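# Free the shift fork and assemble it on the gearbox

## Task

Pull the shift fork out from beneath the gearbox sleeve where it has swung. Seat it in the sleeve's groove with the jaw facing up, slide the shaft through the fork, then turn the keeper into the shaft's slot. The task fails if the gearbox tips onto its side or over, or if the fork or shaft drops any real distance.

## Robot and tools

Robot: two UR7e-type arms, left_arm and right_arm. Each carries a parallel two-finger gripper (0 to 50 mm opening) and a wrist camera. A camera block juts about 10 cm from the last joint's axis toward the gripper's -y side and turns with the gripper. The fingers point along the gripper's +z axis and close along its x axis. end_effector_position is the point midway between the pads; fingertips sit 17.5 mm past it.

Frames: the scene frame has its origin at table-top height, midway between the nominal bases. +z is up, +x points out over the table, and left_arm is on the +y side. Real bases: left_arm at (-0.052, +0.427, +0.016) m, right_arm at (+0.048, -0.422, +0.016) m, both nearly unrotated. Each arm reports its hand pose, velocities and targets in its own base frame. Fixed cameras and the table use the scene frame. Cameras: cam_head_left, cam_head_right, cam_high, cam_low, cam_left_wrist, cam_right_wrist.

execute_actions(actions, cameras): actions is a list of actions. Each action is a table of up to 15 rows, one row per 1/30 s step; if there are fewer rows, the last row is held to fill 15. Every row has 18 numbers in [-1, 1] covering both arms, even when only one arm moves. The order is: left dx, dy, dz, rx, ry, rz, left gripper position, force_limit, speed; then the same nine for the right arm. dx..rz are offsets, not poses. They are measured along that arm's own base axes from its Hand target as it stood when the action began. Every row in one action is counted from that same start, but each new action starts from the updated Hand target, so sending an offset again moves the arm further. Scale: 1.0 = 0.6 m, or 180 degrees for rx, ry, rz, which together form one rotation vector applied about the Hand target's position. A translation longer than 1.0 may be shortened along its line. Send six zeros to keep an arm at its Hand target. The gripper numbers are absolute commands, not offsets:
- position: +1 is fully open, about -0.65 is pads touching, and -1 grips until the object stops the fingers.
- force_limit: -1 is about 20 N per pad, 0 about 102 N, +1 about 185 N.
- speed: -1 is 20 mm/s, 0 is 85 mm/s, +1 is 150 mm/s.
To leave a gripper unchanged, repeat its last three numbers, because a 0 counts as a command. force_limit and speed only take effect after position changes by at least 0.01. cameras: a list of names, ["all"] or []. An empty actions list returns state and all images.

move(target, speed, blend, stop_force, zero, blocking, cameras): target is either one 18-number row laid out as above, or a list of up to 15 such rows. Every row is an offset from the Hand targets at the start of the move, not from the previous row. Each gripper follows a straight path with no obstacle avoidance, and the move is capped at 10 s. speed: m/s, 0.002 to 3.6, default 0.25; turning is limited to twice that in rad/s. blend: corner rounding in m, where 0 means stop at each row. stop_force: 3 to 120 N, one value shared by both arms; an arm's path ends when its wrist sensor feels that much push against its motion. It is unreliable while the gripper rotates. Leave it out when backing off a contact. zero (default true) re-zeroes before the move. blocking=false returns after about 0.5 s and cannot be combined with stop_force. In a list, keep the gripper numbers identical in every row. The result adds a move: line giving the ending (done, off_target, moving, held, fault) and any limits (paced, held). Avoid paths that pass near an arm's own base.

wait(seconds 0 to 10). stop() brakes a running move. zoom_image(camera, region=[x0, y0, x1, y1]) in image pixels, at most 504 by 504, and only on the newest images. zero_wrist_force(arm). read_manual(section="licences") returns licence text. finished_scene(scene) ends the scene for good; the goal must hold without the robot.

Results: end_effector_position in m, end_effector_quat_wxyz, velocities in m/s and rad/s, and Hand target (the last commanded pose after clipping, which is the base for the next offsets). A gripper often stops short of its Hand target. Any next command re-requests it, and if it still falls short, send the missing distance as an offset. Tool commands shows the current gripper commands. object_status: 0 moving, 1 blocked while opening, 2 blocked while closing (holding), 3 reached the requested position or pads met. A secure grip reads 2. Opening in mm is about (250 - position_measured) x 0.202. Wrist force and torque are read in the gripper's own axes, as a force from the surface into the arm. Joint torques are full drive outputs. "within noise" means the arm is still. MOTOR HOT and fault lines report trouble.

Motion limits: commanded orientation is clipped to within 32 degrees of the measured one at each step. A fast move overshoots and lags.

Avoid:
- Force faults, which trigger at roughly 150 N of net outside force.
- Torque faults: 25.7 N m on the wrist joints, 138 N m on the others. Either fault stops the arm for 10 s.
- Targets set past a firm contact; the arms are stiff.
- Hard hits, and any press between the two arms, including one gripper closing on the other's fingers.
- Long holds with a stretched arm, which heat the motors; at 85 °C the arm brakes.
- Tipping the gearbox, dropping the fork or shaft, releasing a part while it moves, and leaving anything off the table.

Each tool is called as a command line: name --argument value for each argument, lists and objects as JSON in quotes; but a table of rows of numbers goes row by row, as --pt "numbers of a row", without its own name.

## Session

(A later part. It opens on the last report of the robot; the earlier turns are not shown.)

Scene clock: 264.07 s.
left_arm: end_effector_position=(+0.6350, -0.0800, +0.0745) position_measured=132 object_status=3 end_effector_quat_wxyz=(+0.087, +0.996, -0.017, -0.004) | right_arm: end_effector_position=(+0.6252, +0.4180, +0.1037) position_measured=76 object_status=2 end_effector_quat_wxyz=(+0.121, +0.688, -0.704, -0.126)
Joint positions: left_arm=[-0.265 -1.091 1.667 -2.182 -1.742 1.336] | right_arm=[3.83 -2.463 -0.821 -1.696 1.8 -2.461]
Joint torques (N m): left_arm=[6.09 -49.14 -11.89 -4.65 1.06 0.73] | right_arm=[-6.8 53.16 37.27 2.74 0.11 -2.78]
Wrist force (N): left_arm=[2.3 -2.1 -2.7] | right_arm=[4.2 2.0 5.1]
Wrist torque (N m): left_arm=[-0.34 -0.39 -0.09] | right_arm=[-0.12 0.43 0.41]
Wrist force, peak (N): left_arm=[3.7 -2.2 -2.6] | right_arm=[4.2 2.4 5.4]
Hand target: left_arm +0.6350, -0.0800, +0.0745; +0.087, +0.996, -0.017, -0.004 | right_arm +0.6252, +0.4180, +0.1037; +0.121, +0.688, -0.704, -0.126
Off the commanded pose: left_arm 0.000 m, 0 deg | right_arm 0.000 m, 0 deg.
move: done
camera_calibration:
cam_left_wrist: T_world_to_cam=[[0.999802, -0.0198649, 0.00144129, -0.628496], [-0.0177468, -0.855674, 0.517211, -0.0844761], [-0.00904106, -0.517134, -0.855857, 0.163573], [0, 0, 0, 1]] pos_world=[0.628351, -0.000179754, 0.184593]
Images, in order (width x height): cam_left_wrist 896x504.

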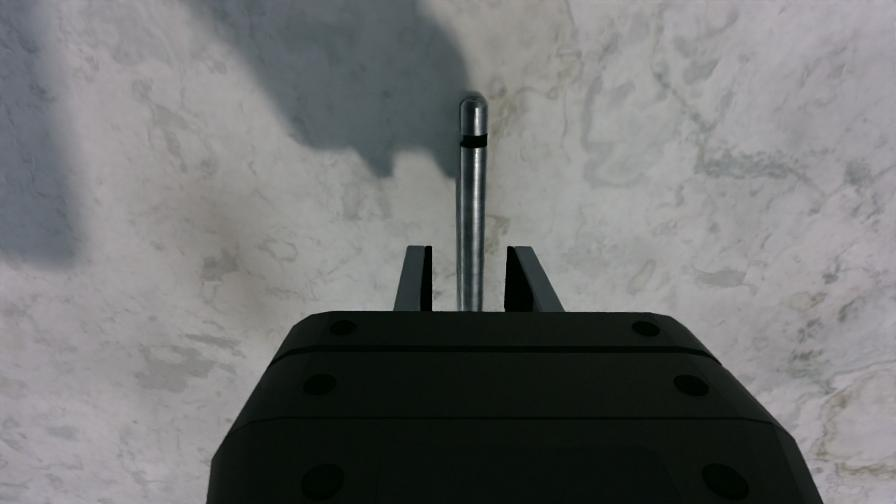

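move --pt "0.0073 0.0083 -0.03 0 0 0.0095 0.14 0.4 -0.5 0 0 0 0 0 0 -1 -0.3 -1" --pt "0.0073 0.0083 -0.104 0 0 0.0095 0.14 0.4 -0.5 0 0 0 0 0 0 -1 -0.3 -1" --speed 0.1 --blend '[0.005,0]'

move --target '[0,0,-0.0115,0,0,0,0.14,0.4,-0.5,0,0,0,0,0,0,-1,-0.3,-1]' --speed 0.01 --stop_force 4 --cameras '["cam_left_wrist"]'

zoom_image --camera "cam_left_wrist" --region '[380, 100, 560, 310]'

Scene clock: 265.87 s.
left_arm: end_effector_position=(+0.6394, -0.0750, +0.0121) position_measured=132 object_status=3 end_effector_quat_wxyz=(+0.087, +0.996, -0.002, -0.003) | right_arm: end_effector_position=(+0.6252, +0.4180, +0.1037) position_measured=76 object_status=2 end_effector_quat_wxyz=(+0.121, +0.688, -0.704, -0.126)
Joint positions: left_arm=[-0.256 -0.997 1.708 -2.321 -1.741 1.315] | right_arm=[3.83 -2.463 -0.821 -1.696 1.8 -2.461]
Joint torques (N m): left_arm=[8.75 -34.86 -10.58 -4.75 1.03 -2.22] | right_arm=[-7.9 53.04 36.88 2.64 0.23 -2.6]
Wrist force (N): left_arm=[2.6 -2.3 -2.8] | right_arm=[4.1 2.3 5.0]
Wrist torque (N m): left_arm=[-0.34 -0.42 -0.01] | right_arm=[-0.09 0.45 0.41]
Wrist force, peak (N): left_arm=[2.9 -1.1 -4.4] | right_arm=[4.4 2.4 5.3]
Hand target: left_arm +0.6394, -0.0750, +0.0121; +0.087, +0.996, -0.002, -0.003 | right_arm +0.6252, +0.4180, +0.1037; +0.121, +0.688, -0.704, -0.126
Off the commanded pose: left_arm 0.000 m, 0 deg | right_arm 0.000 m, 0 deg.
move: done

Scene clock: 267.30 s.
left_arm: end_effector_position=(+0.6394, -0.0750, +0.0052) position_measured=132 object_status=3 end_effector_quat_wxyz=(+0.087, +0.996, -0.002, -0.003) | right_arm: end_effector_position=(+0.6252, +0.4180, +0.1037) position_measured=76 object_status=2 end_effector_quat_wxyz=(+0.121, +0.688, -0.704, -0.126)
Joint positions: left_arm=[-0.256 -0.986 1.712 -2.336 -1.741 1.315] | right_arm=[3.83 -2.463 -0.821 -1.696 1.8 -2.461]
Joint torques (N m): left_arm=[8.49 -34.46 -10.13 -4.69 0.84 -2.15] | right_arm=[-8.32 53.58 37.85 2.88 0.57 -2.67]
Wrist force (N): left_arm=[2.5 -2.4 -2.7] | right_arm=[4.4 2.2 5.1]
Wrist torque (N m): left_arm=[-0.35 -0.43 0.00] | right_arm=[-0.10 0.41 0.40]
Wrist force, peak (N): left_arm=[2.9 -2.4 -2.9] | right_arm=[4.4 2.3 5.3]
Hand target: left_arm +0.6394, -0.0750, +0.0052; +0.087, +0.996, -0.002, -0.003 | right_arm +0.6252, +0.4180, +0.1037; +0.121, +0.688, -0.704, -0.126
Off the commanded pose: left_arm 0.000 m, 0 deg | right_arm 0.000 m, 0 deg.
move: done
camera_calibration:
cam_left_wrist: T_world_to_cam=[[0.999949, 0.0100106, 0.00149563, -0.630564], [0.00779443, -0.855845, 0.517174, -0.0606226], [0.00645726, -0.517136, -0.855879, 0.0969734], [0, 0, 0, 1]] pos_world=[0.630378, 0.0045772, 0.115293]
Images, in order (width x height): cam_left_wrist 896x504.

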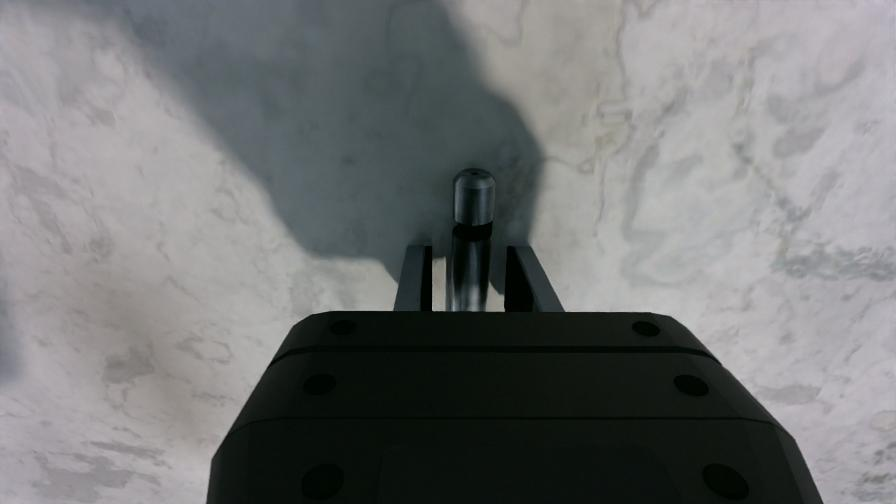

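Scaled by 2.400 from the camera's 896x504 image, which has a finer 1280x720 frame.

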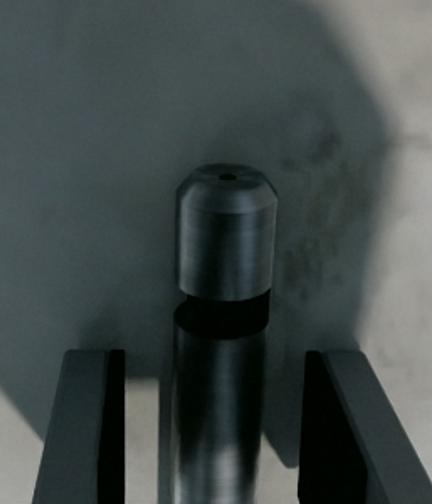

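execute_actions --actions '[[[0,0,0,0,0,0,-1,0.4,-1,0,0,0,0,0,0,-1,-0.3,-1]],[[0,0,0,0,0,0,-1,0.4,-1,0,0,0,0,0,0,-1,-0.3,-1]],[[0,0,0,0,0,0,-1,0.4,-1,0,0,0,0,0,0,-1,-0.3,-1]]]'

move --target '[0,0,0.02,0,0,0,-1,0.4,-1,0,0,0,0,0,0,-1,-0.3,-1]' --speed 0.02 --cameras '["cam_left_wrist"]'

zoom_image --camera "cam_left_wrist" --region '[380, 100, 560, 310]'

Scene clock: 269.17 s.
left_arm: end_effector_position=(+0.6394, -0.0750, +0.0052) position_measured=202 object_status=2 end_effector_quat_wxyz=(+0.087, +0.996, -0.002, -0.003) | right_arm: end_effector_position=(+0.6252, +0.4180, +0.1037) position_measured=76 object_status=2 end_effector_quat_wxyz=(+0.121, +0.688, -0.704, -0.126)
Joint positions: left_arm=[-0.256 -0.986 1.712 -2.336 -1.741 1.315] | right_arm=[3.83 -2.463 -0.821 -1.696 1.8 -2.461]
Joint torques (N m): left_arm=[8.13 -35.18 -10.9 -4.25 0.66 -2.2] | right_arm=[-7.15 52.84 38.04 2.81 0.28 -2.44]
Wrist force (N): left_arm=[2.6 -1.8 -4.1] | right_arm=[4.3 2.3 4.9]
Wrist torque (N m): left_arm=[-0.32 -0.48 0.01] | right_arm=[-0.08 0.42 0.41]
Wrist force, peak (N): left_arm=[2.8 -1.8 -4.3] | right_arm=[4.3 2.2 5.3]
Hand target: left_arm +0.6394, -0.0750, +0.0052; +0.087, +0.996, -0.002, -0.003 | right_arm +0.6252, +0.4180, +0.1037; +0.121, +0.688, -0.704, -0.126
Off the commanded pose: left_arm 0.000 m, 0 deg | right_arm 0.000 m, 0 deg.
Step readings (end_effector_position of left_arm | right_arm):
0: (+0.6394, -0.0750, +0.0052) | (+0.6252, +0.4180, +0.1037)
1: (+0.6394, -0.0750, +0.0052) | (+0.6252, +0.4180, +0.1037)
2: (+0.6394, -0.0750, +0.0052) | (+0.6252, +0.4180, +0.1037)
4: (+0.6394, -0.0750, +0.0052) | (+0.6252, +0.4180, +0.1037)
8: (+0.6394, -0.0750, +0.0052) | (+0.6252, +0.4180, +0.1037)
15: (+0.6394, -0.0750, +0.0052) | (+0.6252, +0.4180, +0.1037)
16: (+0.6394, -0.0750, +0.0052) | (+0.6252, +0.4180, +0.1037)
17: (+0.6394, -0.0750, +0.0052) | (+0.6252, +0.4180, +0.1037)
19: (+0.6394, -0.0750, +0.0052) | (+0.6252, +0.4180, +0.1037)
23: (+0.6394, -0.0750, +0.0052) | (+0.6252, +0.4180, +0.1037)
30: (+0.6394, -0.0750, +0.0052) | (+0.6252, +0.4180, +0.1037)
31: (+0.6394, -0.0750, +0.0052) | (+0.6252, +0.4180, +0.1037)
32: (+0.6394, -0.0750, +0.0052) | (+0.6252, +0.4180, +0.1037)
34: (+0.6394, -0.0750, +0.0052) | (+0.6252, +0.4180, +0.1037)
38: (+0.6394, -0.0750, +0.0052) | (+0.6252, +0.4180, +0.1037)
45: (+0.6394, -0.0750, +0.0052) | (+0.6252, +0.4180, +0.1037)

Scene clock: 270.10 s.
left_arm: end_effector_position=(+0.6394, -0.0750, +0.0172) position_measured=202 object_status=2 end_effector_quat_wxyz=(+0.087, +0.996, -0.002, -0.003) | right_arm: end_effector_position=(+0.6252, +0.4180, +0.1037) position_measured=76 object_status=2 end_effector_quat_wxyz=(+0.121, +0.688, -0.704, -0.126)
Joint positions: left_arm=[-0.256 -1.005 1.705 -2.31 -1.741 1.315] | right_arm=[3.83 -2.463 -0.821 -1.696 1.8 -2.461]
Joint torques (N m): left_arm=[7.88 -52.45 -29.63 -1.98 0.57 -2.09] | right_arm=[-6.98 52.82 36.94 2.8 0.47 -2.69]
Wrist force (N): left_arm=[2.5 -2.5 -0.9] | right_arm=[4.3 2.0 5.1]
Wrist torque (N m): left_arm=[-0.21 -0.41 -0.01] | right_arm=[-0.12 0.41 0.40]
Wrist force, peak (N): left_arm=[2.7 -2.1 -4.1] | right_arm=[4.3 2.2 5.3]
Hand target: left_arm +0.6394, -0.0750, +0.0172; +0.087, +0.996, -0.002, -0.003 | right_arm +0.6252, +0.4180, +0.1037; +0.121, +0.688, -0.704, -0.126
Off the commanded pose: left_arm 0.000 m, 0 deg | right_arm 0.000 m, 0 deg.
move: done
camera_calibration:
cam_left_wrist: T_world_to_cam=[[0.999949, 0.0100106, 0.00149563, -0.630582], [0.00779443, -0.855845, 0.517174, -0.0668287], [0.00645726, -0.517136, -0.855879, 0.107244], [0, 0, 0, 1]] pos_world=[0.630378, 0.0045772, 0.127293]
Images, in order (width x height): cam_left_wrist 896x504.

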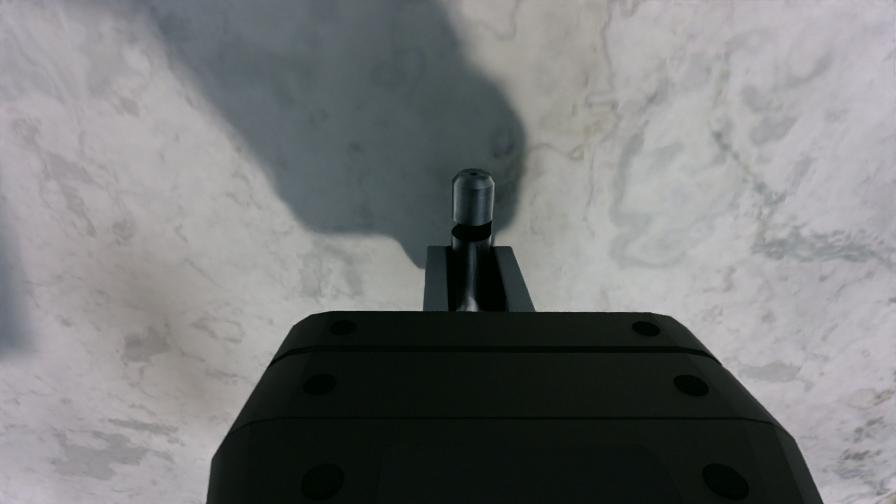

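Scaled by 2.400 from the camera's 896x504 image, which has a finer 1280x720 frame.

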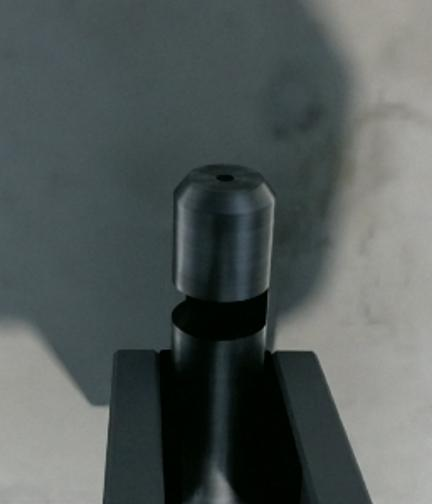

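move --pt "0.04 -0.03 0.18 0 0 -0.0096 -1 0.4 -1 0 0 0 0 0 0 -1 -0.3 -1" --pt "0.0962 -0.10 0.17 0 0 -0.0096 -1 0.4 -1 0 0 0 0 0 0 -1 -0.3 -1" --pt "0.0962 -0.1175 0.1325 0 0 -0.0096 -1 0.4 -1 0 0 0 0 0 0 -1 -0.3 -1" --speed '[0.15,0.15,0.06]' --blend '[0.02,0.005,0]' --cameras '["all"]'

zoom_image --camera "cam_high" --region '[350, 240, 450, 330]'

zoom_image --camera "cam_low" --region '[500, 200, 700, 330]'

zoom_image --camera "cam_head_left" --region '[350, 180, 490, 290]'

Scene clock: 272.40 s.
left_arm: end_effector_position=(+0.6971, -0.1455, +0.0967) position_measured=202 object_status=2 end_effector_quat_wxyz=(+0.087, +0.996, -0.017, -0.004) | right_arm: end_effector_position=(+0.6252, +0.4180, +0.1037) position_measured=76 object_status=2 end_effector_quat_wxyz=(+0.121, +0.688, -0.704, -0.126)
Joint positions: left_arm=[-0.332 -0.972 1.41 -2.055 -1.739 1.268] | right_arm=[3.83 -2.463 -0.821 -1.696 1.8 -2.461]
Joint torques (N m): left_arm=[-10.07 -40.25 -14.61 -5.08 0.92 -2.17] | right_arm=[-6.12 53.97 36.4 2.54 0.28 -2.86]
Wrist force (N): left_arm=[2.6 -2.6 -0.6] | right_arm=[4.1 2.2 5.2]
Wrist torque (N m): left_arm=[-0.23 -0.41 0.00] | right_arm=[-0.09 0.44 0.41]
Wrist force, peak (N): left_arm=[2.8 -2.5 -2.6] | right_arm=[4.3 2.3 5.3]
Hand target: left_arm +0.6971, -0.1455, +0.0967; +0.087, +0.996, -0.017, -0.004 | right_arm +0.6252, +0.4180, +0.1037; +0.121, +0.688, -0.704, -0.126
Off the commanded pose: left_arm 0.000 m, 0 deg | right_arm 0.000 m, 0 deg.
move: done
camera_calibration:
cam_left_wrist: T_world_to_cam=[[0.999795, -0.0201737, 0.00150977, -0.691947], [-0.018047, -0.855693, 0.517168, -0.150739], [-0.00914129, -0.51709, -0.855882, 0.149425], [0, 0, 0, 1]] pos_world=[0.690451, -0.0656795, 0.206893]
cam_right_wrist: T_world_to_cam=[[-0.0167466, -0.999567, -0.024205, 0.44023], [-0.772144, -0.00245116, 0.635443, 0.438406], [-0.635227, 0.0293312, -0.771768, 0.595947], [0, 0, 0, 1]] pos_world=[0.724446, 0.423634, 0.192007]

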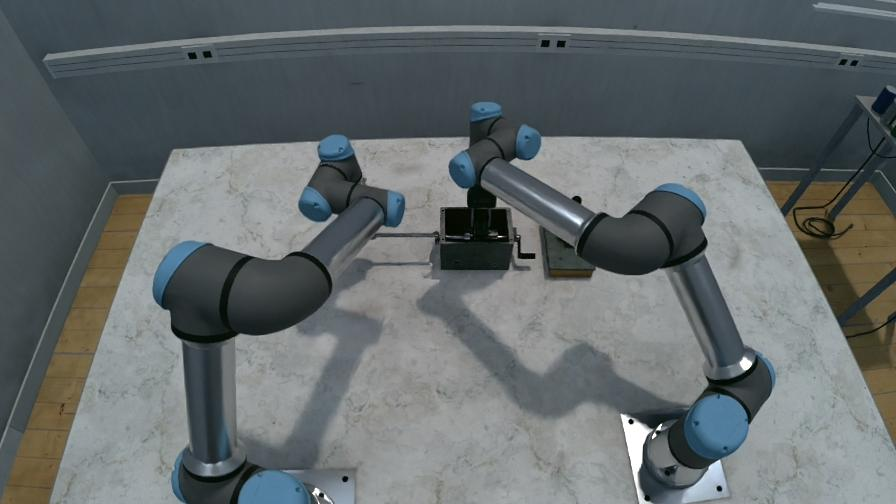

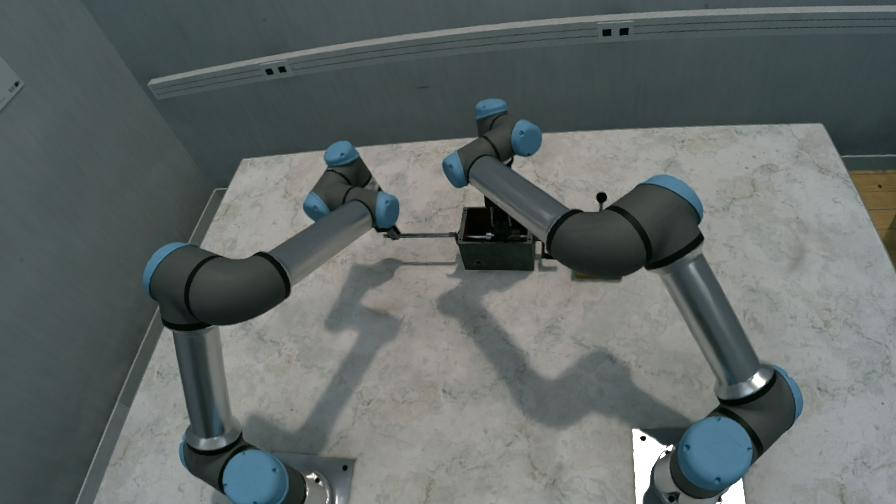

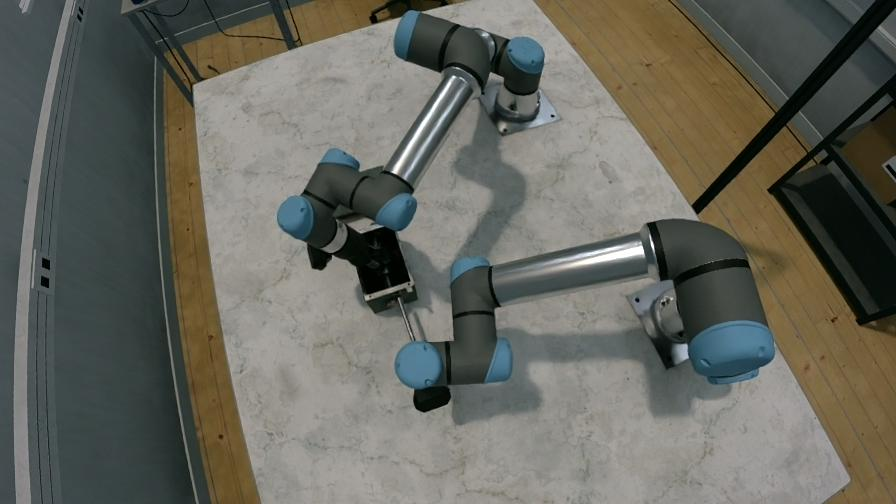

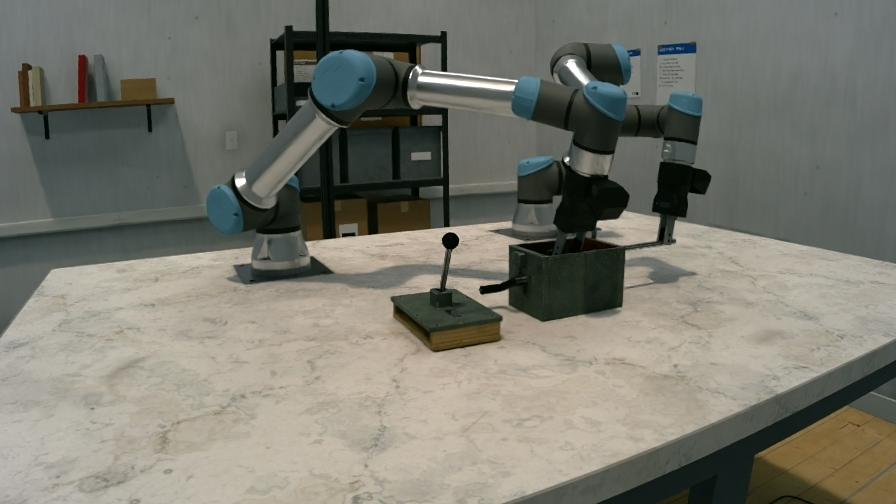

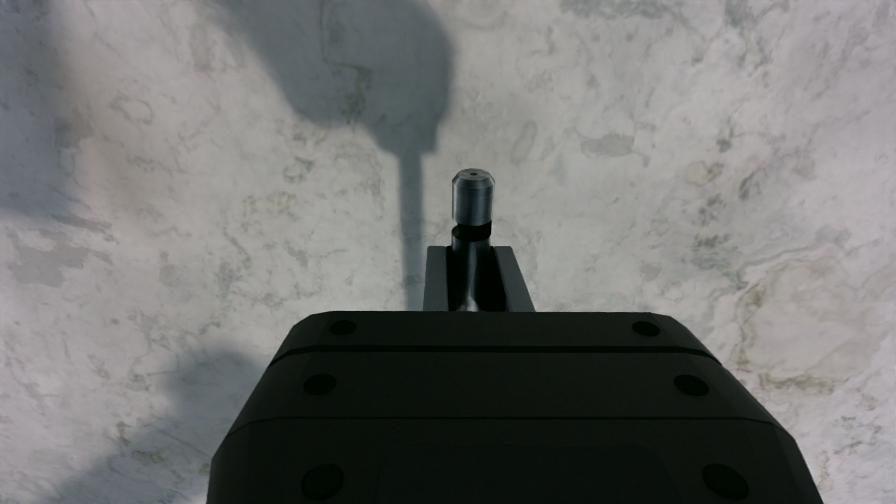

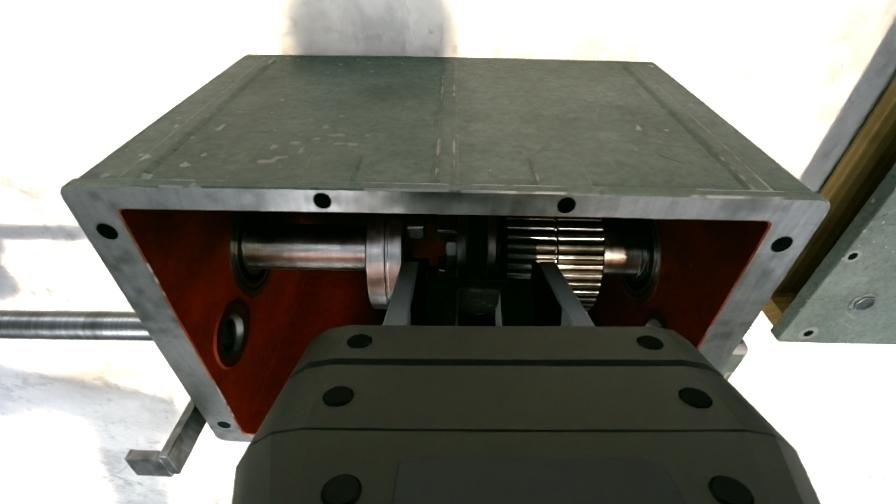

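Scaled by 5.040 from the camera's 896x504 image, which has a finer 1280x720 frame.

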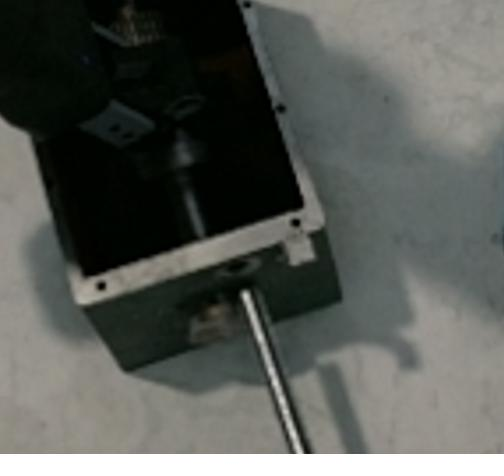

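Scaled by 2.520 from the camera's 896x504 image, which has a finer 1280x720 frame.

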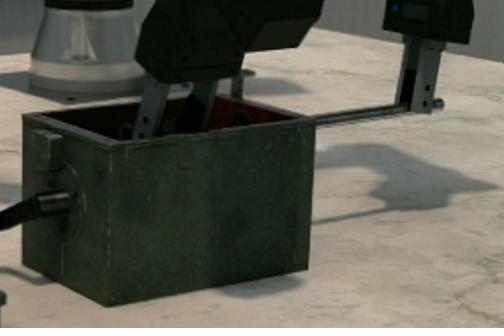

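Scaled by 3.600 from the camera's 896x504 image, which has a finer 1280x720 frame.

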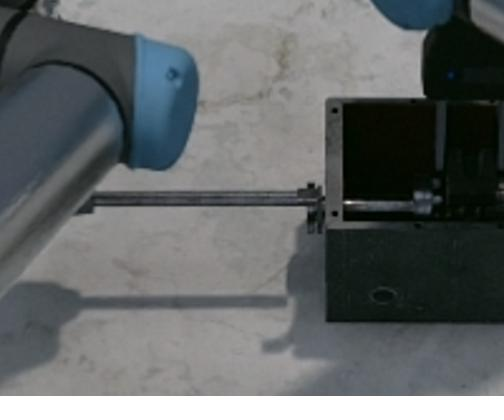

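zoom_image --camera "cam_right_wrist" --region '[60, 270, 270, 390]'

zoom_image --camera "cam_right_wrist" --region '[560, 270, 770, 390]'

zoom_image --camera "cam_right_wrist" --region '[0, 270, 100, 370]'

Scaled by 2.400 from the camera's 896x504 image, which has a finer 1280x720 frame.

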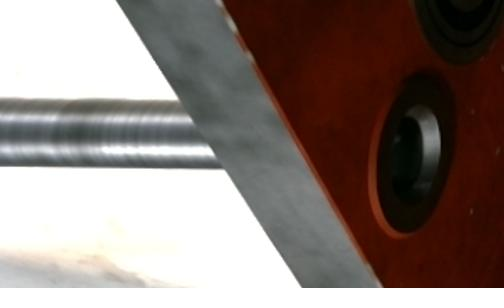

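Scaled by 2.400 from the camera's 896x504 image, which has a finer 1280x720 frame.

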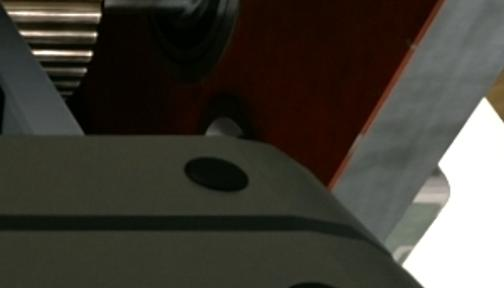

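Scaled by 5.040 from the camera's 896x504 image, which has a finer 1280x720 frame.

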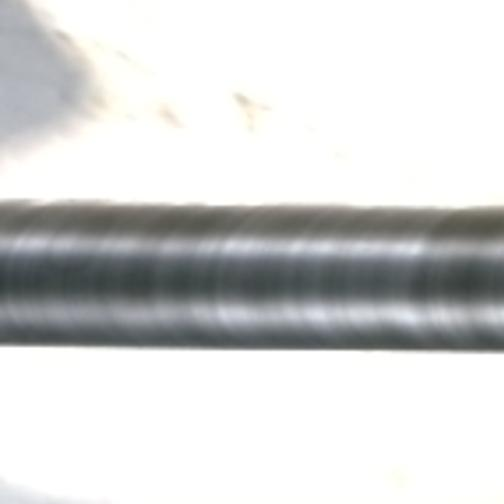

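zoom_image --camera "cam_low" --region '[612, 222, 692, 262]'

zoom_image --camera "cam_high" --region '[375, 270, 435, 350]'

Scaled by 6.300 from the camera's 896x504 image, which has a finer 1280x720 frame.

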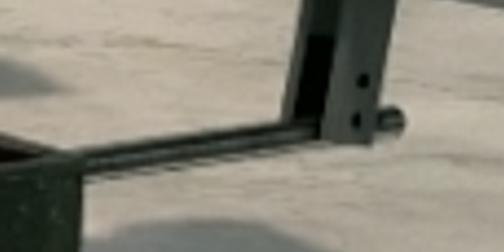

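Scaled by 6.300 from the camera's 896x504 image, which has a finer 1280x720 frame.

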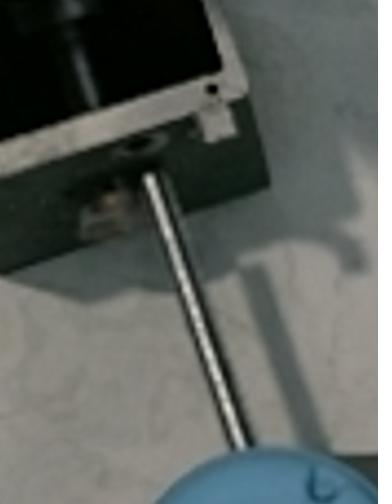

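move --target '[-0.0014,-0.0117,0.0067,0,0,0,-1,0.4,-1,0,0,0,0,0,0,-1,-0.3,-1]' --speed 0.03 --cameras '["all"]'

zoom_image --camera "cam_high" --region '[375, 270, 435, 350]'

zoom_image --camera "cam_right_wrist" --region '[60, 270, 270, 390]'

zoom_image --camera "cam_head_left" --region '[400, 200, 470, 270]'

Scene clock: 274.20 s.
left_arm: end_effector_position=(+0.6963, -0.1525, +0.1007) position_measured=202 object_status=2 end_effector_quat_wxyz=(+0.087, +0.996, -0.017, -0.004) | right_arm: end_effector_position=(+0.6252, +0.4180, +0.1037) position_measured=76 object_status=2 end_effector_quat_wxyz=(+0.121, +0.688, -0.704, -0.126)
Joint positions: left_arm=[-0.342 -0.975 1.404 -2.049 -1.738 1.258] | right_arm=[3.83 -2.463 -0.821 -1.696 1.8 -2.461]
Joint torques (N m): left_arm=[-10.12 -55.73 -32.16 -2.02 0.9 -2.17] | right_arm=[-6.18 53.97 38.06 2.63 0.34 -2.8]
Wrist force (N): left_arm=[2.7 -2.6 -1.0] | right_arm=[4.4 2.2 4.9]
Wrist torque (N m): left_arm=[-0.23 -0.45 -0.01] | right_arm=[-0.09 0.40 0.40]
Wrist force, peak (N): left_arm=[3.2 -2.5 -1.0] | right_arm=[4.6 2.1 5.2]
Hand target: left_arm +0.6963, -0.1526, +0.1007; +0.087, +0.996, -0.017, -0.004 | right_arm +0.6252, +0.4180, +0.1037; +0.121, +0.688, -0.704, -0.126
Off the commanded pose: left_arm 0.000 m, 0 deg | right_arm 0.000 m, 0 deg.
move: done
camera_calibration:
cam_left_wrist: T_world_to_cam=[[0.999795, -0.0201737, 0.00150977, -0.691294], [-0.018047, -0.855693, 0.517168, -0.158761], [-0.00914129, -0.51709, -0.855882, 0.149136], [0, 0, 0, 1]] pos_world=[0.689651, -0.0726795, 0.210793]
cam_right_wrist: T_world_to_cam=[[-0.0167466, -0.999567, -0.024205, 0.44023], [-0.772144, -0.00245116, 0.635443, 0.438406], [-0.635227, 0.0293312, -0.771768, 0.595947], [0, 0, 0, 1]] pos_world=[0.724446, 0.423634, 0.192007]

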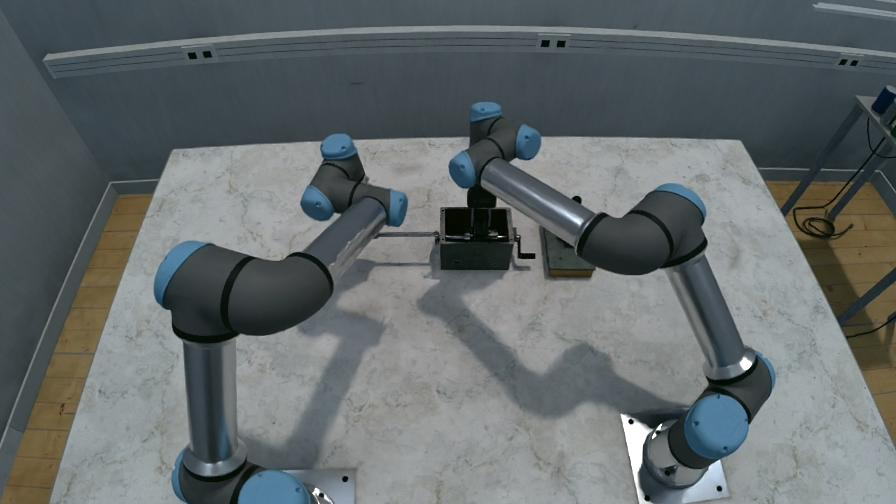

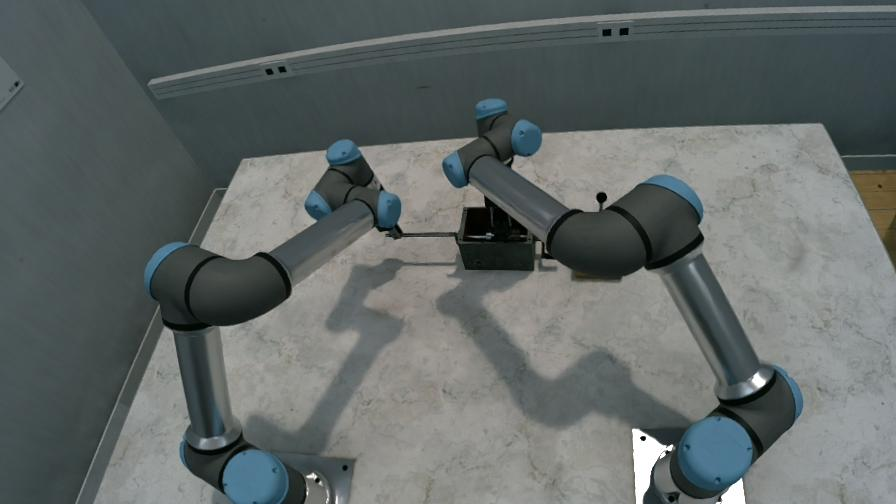

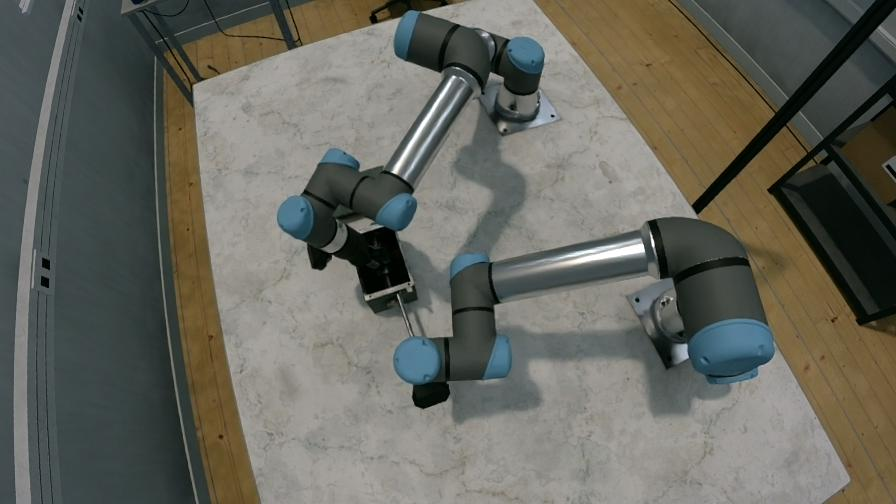

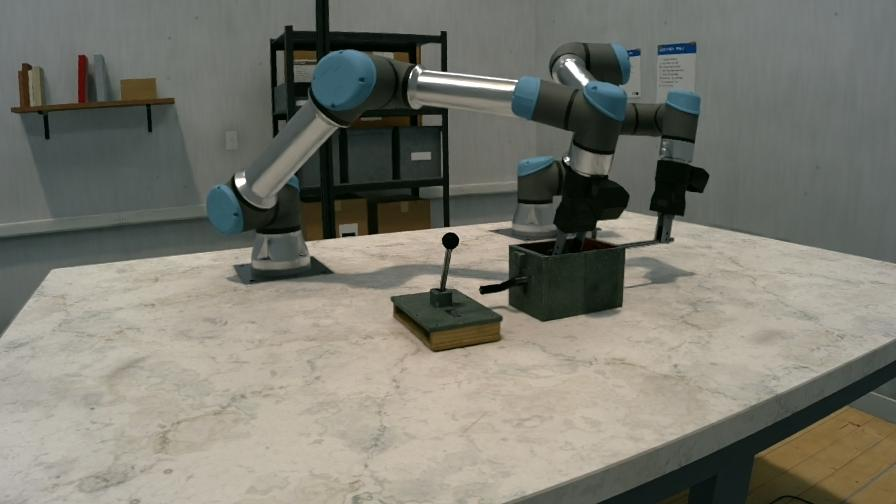

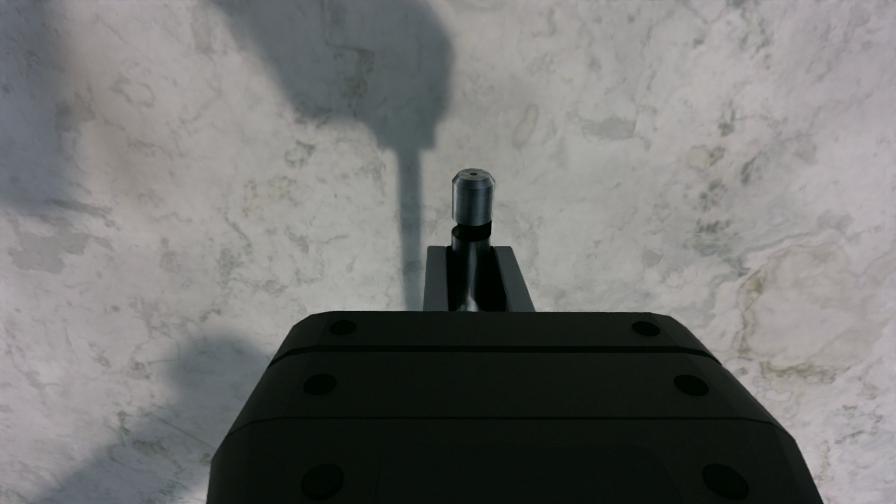

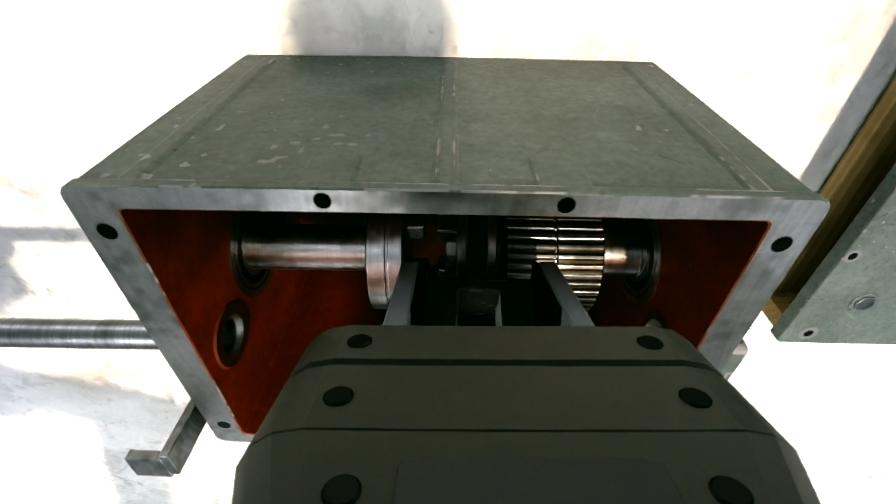

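Scaled by 6.300 from the camera's 896x504 image, which has a finer 1280x720 frame.

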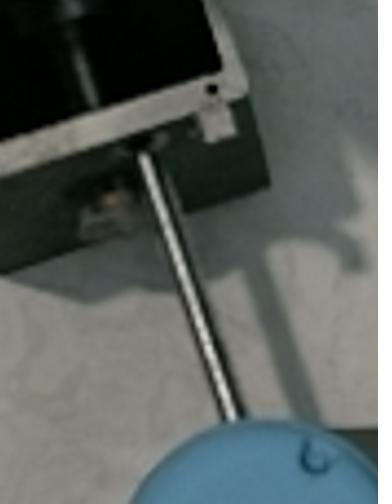

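Scaled by 2.400 from the camera's 896x504 image, which has a finer 1280x720 frame.

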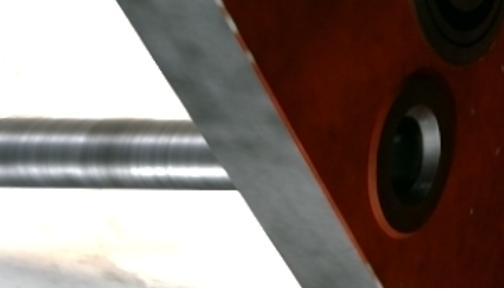

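Scaled by 7.200 from the camera's 896x504 image, which has a finer 1280x720 frame.

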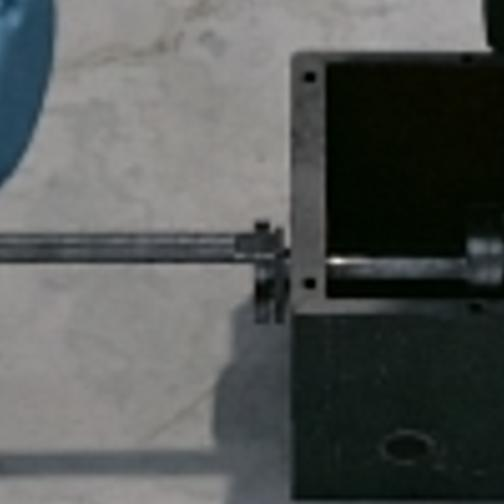

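move --target '[-0.00146,-0.0417,0.0,0,0,0,-1,0.4,-1,0,0,0,0,0,0,-1,-0.3,-1]' --speed 0.012 --stop_force 5 --cameras '["cam_right_wrist","cam_high","cam_left_wrist"]'

zoom_image --camera "cam_right_wrist" --region '[60, 270, 270, 390]'

zoom_image --camera "cam_high" --region '[375, 270, 435, 350]'

Scene clock: 276.90 s.
left_arm: end_effector_position=(+0.6957, -0.1691, +0.1007) position_measured=202 object_status=2 end_effector_quat_wxyz=(+0.087, +0.996, -0.017, -0.004) | right_arm: end_effector_position=(+0.6252, +0.4180, +0.1037) position_measured=76 object_status=2 end_effector_quat_wxyz=(+0.121, +0.688, -0.704, -0.126)
Joint positions: left_arm=[-0.365 -0.97 1.397 -2.05 -1.737 1.235] | right_arm=[3.83 -2.463 -0.821 -1.696 1.8 -2.461]
Joint torques (N m): left_arm=[10.78 -56.3 -12.71 -2.58 -0.02 2.14] | right_arm=[-7.02 54.37 34.13 2.78 0.76 -2.54]
Wrist force (N): left_arm=[5.2 2.2 -0.7] | right_arm=[2.0 1.6 5.3]
Wrist torque (N m): left_arm=[-0.25 -0.37 -0.30] | right_arm=[-0.09 0.36 0.36]
Wrist force, peak (N): left_arm=[5.2 -9.2 -2.5] | right_arm=[4.3 2.4 5.2]
Hand target: left_arm +0.6957, -0.1691, +0.1007; +0.087, +0.996, -0.017, -0.004 (not the last commanded pose) | right_arm +0.6252, +0.4180, +0.1037; +0.121, +0.688, -0.704, -0.126
Off the commanded pose: left_arm 0.008 m, 0 deg | right_arm 0.000 m, 0 deg.
move: contact (left_arm)
camera_calibration:
cam_left_wrist: T_world_to_cam=[[0.999795, -0.0201749, 0.00150804, -0.691029], [-0.0180479, -0.855738, 0.517095, -0.173016], [-0.00914184, -0.517016, -0.855927, 0.140649], [0, 0, 0, 1]] pos_world=[0.689051, -0.0892798, 0.210893]
cam_right_wrist: T_world_to_cam=[[-0.0167451, -0.999567, -0.0242034, 0.440229], [-0.772184, -0.00244949, 0.635394, 0.438443], [-0.635178, 0.0293292, -0.771809, 0.59592], [0, 0, 0, 1]] pos_world=[0.724446, 0.423634, 0.192007]
Images, in order (width x height): cam_high 896x504, cam_left_wrist 896x504, cam_right_wrist 896x504.

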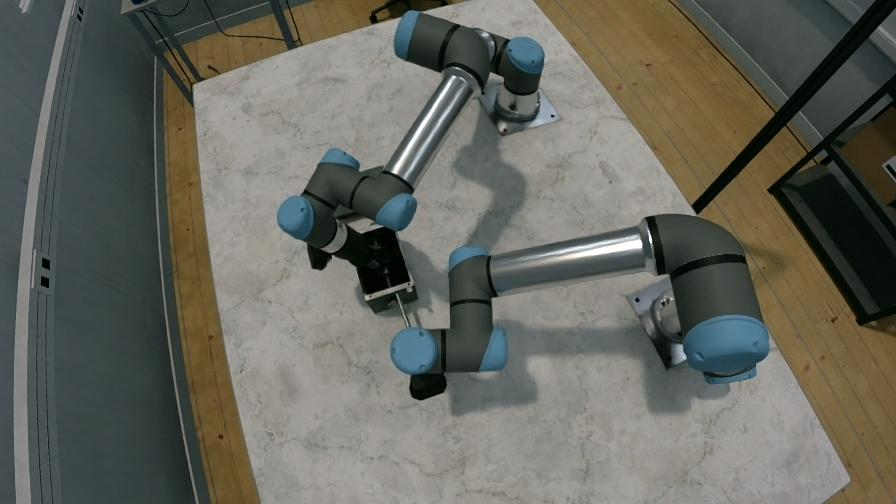

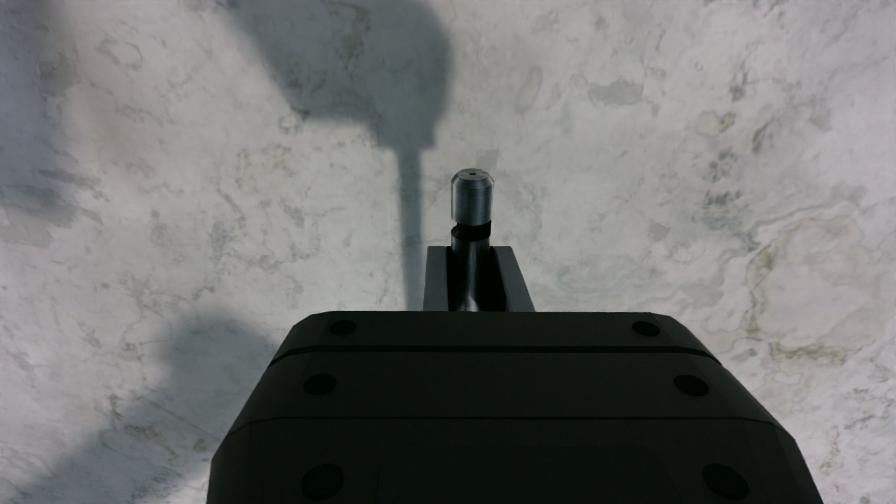

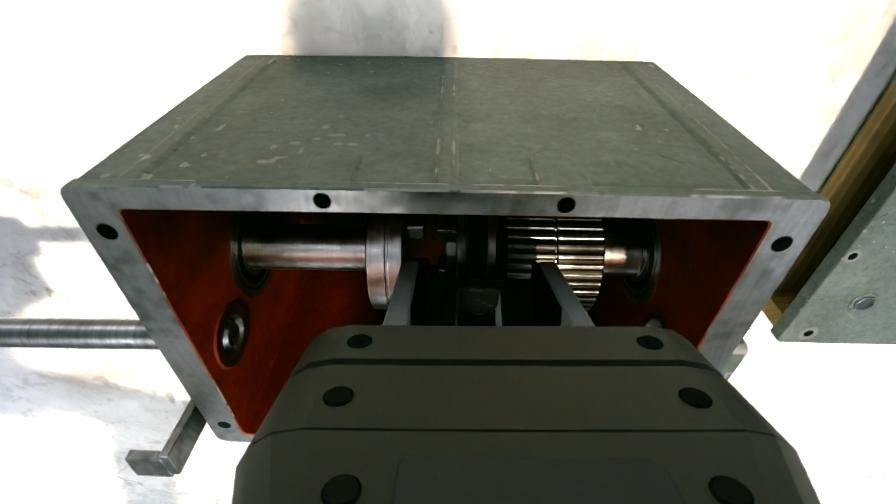

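Scaled by 2.400 from the camera's 896x504 image, which has a finer 1280x720 frame.

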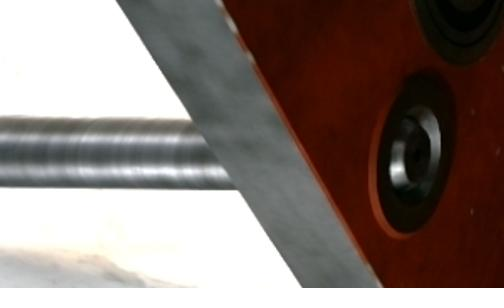

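Scaled by 6.300 from the camera's 896x504 image, which has a finer 1280x720 frame.

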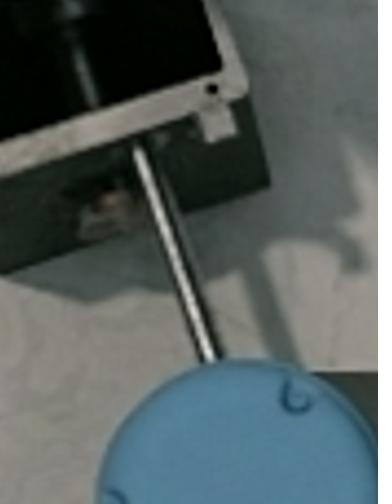

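move --target '[0.0008,0.0,0.0,0,0,0,-1,0.4,-1,0,0,0,0,0,0,-1,-0.3,-1]' --speed 0.01

move --target '[-0.0012,-0.0333,0.0,0,0,0,-1,0.4,-1,0,0,0,0,0,0,-1,-0.3,-1]' --speed 0.012 --stop_force 8 --cameras '["cam_right_wrist"]'

zoom_image --camera "cam_right_wrist" --region '[60, 240, 300, 390]'

Scene clock: 277.83 s.
left_arm: end_effector_position=(+0.6962, -0.1691, +0.1007) position_measured=202 object_status=2 end_effector_quat_wxyz=(+0.087, +0.996, -0.017, -0.004) | right_arm: end_effector_position=(+0.6252, +0.4180, +0.1037) position_measured=76 object_status=2 end_effector_quat_wxyz=(+0.121, +0.688, -0.704, -0.126)
Joint positions: left_arm=[-0.365 -0.969 1.395 -2.049 -1.737 1.236] | right_arm=[3.83 -2.463 -0.821 -1.696 1.8 -2.461]
Joint torques (N m): left_arm=[7.35 -39.47 -31.73 -1.87 0.67 1.9] | right_arm=[-8.67 54.32 32.01 2.68 0.66 -2.07]
Wrist force (N): left_arm=[3.0 -2.3 -1.7] | right_arm=[2.2 1.5 5.0]
Wrist torque (N m): left_arm=[-0.28 -0.45 -0.11] | right_arm=[-0.11 0.34 0.36]
Wrist force, peak (N): left_arm=[5.5 2.3 -0.8] | right_arm=[2.3 1.5 5.5]
Hand target: left_arm +0.6962, -0.1691, +0.1007; +0.087, +0.996, -0.017, -0.004 | right_arm +0.6252, +0.4180, +0.1037; +0.121, +0.688, -0.704, -0.126
Off the commanded pose: left_arm 0.000 m, 0 deg | right_arm 0.000 m, 0 deg.
move: done

Scene clock: 280.30 s.
left_arm: end_effector_position=(+0.6954, -0.1891, +0.1007) position_measured=202 object_status=2 end_effector_quat_wxyz=(+0.087, +0.996, -0.017, -0.004) | right_arm: end_effector_position=(+0.6252, +0.4180, +0.1037) position_measured=76 object_status=2 end_effector_quat_wxyz=(+0.121, +0.688, -0.704, -0.126)
Joint positions: left_arm=[-0.392 -0.962 1.384 -2.05 -1.736 1.208] | right_arm=[3.83 -2.463 -0.821 -1.696 1.8 -2.461]
Joint torques (N m): left_arm=[-11.13 -39.96 -31.3 -4.27 0.73 -1.94] | right_arm=[-6.72 54.49 26.68 2.92 0.69 -1.13]
Wrist force (N): left_arm=[4.9 -2.3 -1.5] | right_arm=[2.2 1.6 5.3]
Wrist torque (N m): left_arm=[-0.25 -0.37 -0.33] | right_arm=[-0.10 0.35 0.36]
Wrist force, peak (N): left_arm=[5.6 -2.6 -1.9] | right_arm=[2.3 1.5 5.5]
Hand target: left_arm +0.6954, -0.1891, +0.1007; +0.087, +0.996, -0.017, -0.004 | right_arm +0.6252, +0.4180, +0.1037; +0.121, +0.688, -0.704, -0.126
Off the commanded pose: left_arm 0.000 m, 0 deg | right_arm 0.000 m, 0 deg.
move: done
camera_calibration:
cam_right_wrist: T_world_to_cam=[[-0.0167451, -0.999567, -0.0242034, 0.440229], [-0.772184, -0.00244949, 0.635394, 0.438443], [-0.635178, 0.0293292, -0.771809, 0.59592], [0, 0, 0, 1]] pos_world=[0.724446, 0.423634, 0.192007]
Images, in order (width x height): cam_right_wrist 896x504.

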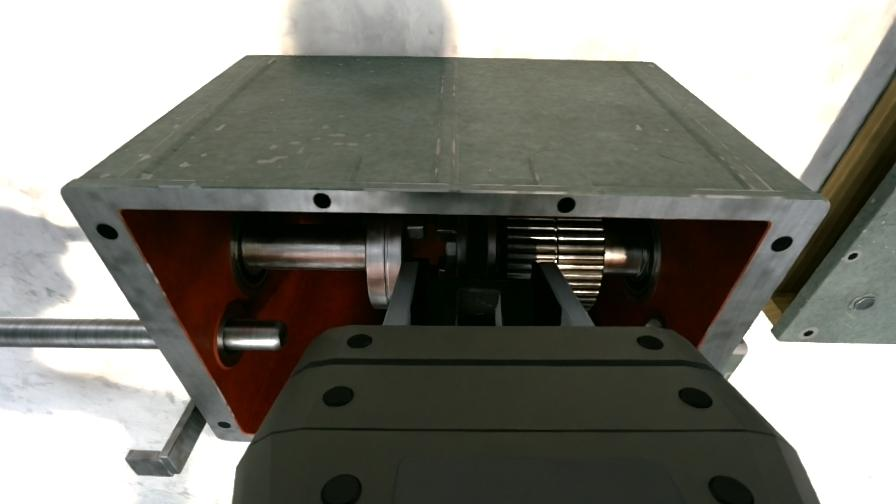

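Scaled by 2.100 from the camera's 896x504 image, which has a finer 1280x720 frame.

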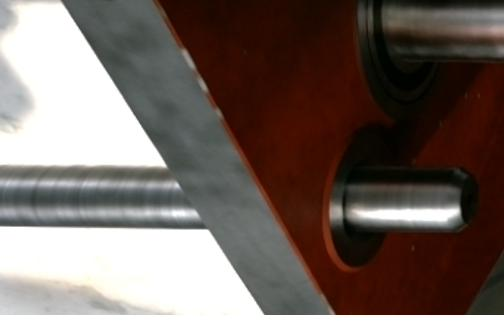

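zoom_image --camera "cam_right_wrist" --region '[0, 290, 150, 370]'

zoom_image --camera "cam_right_wrist" --region '[215, 220, 395, 370]'

zoom_image --camera "cam_right_wrist" --region '[520, 200, 700, 350]'

Scaled by 3.360 from the camera's 896x504 image, which has a finer 1280x720 frame.

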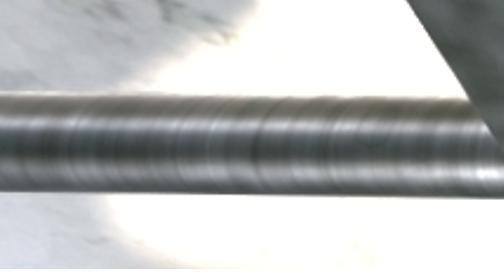

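Scaled by 2.800 from the camera's 896x504 image, which has a finer 1280x720 frame.

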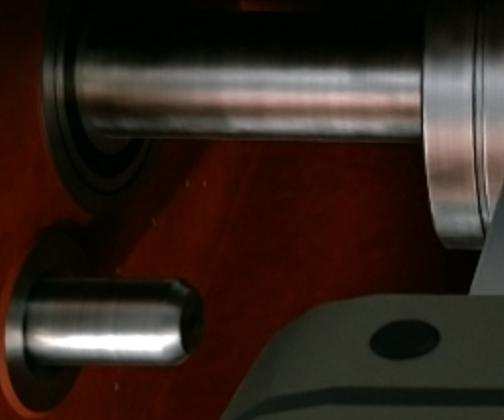

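Scaled by 2.800 from the camera's 896x504 image, which has a finer 1280x720 frame.

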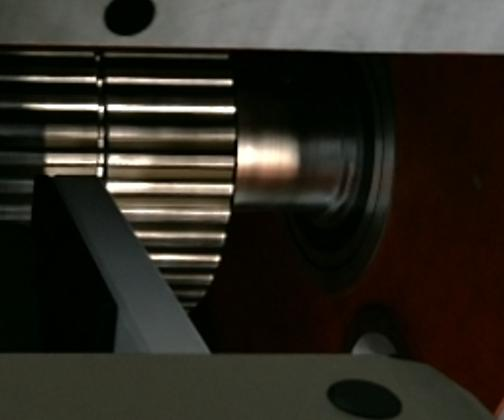

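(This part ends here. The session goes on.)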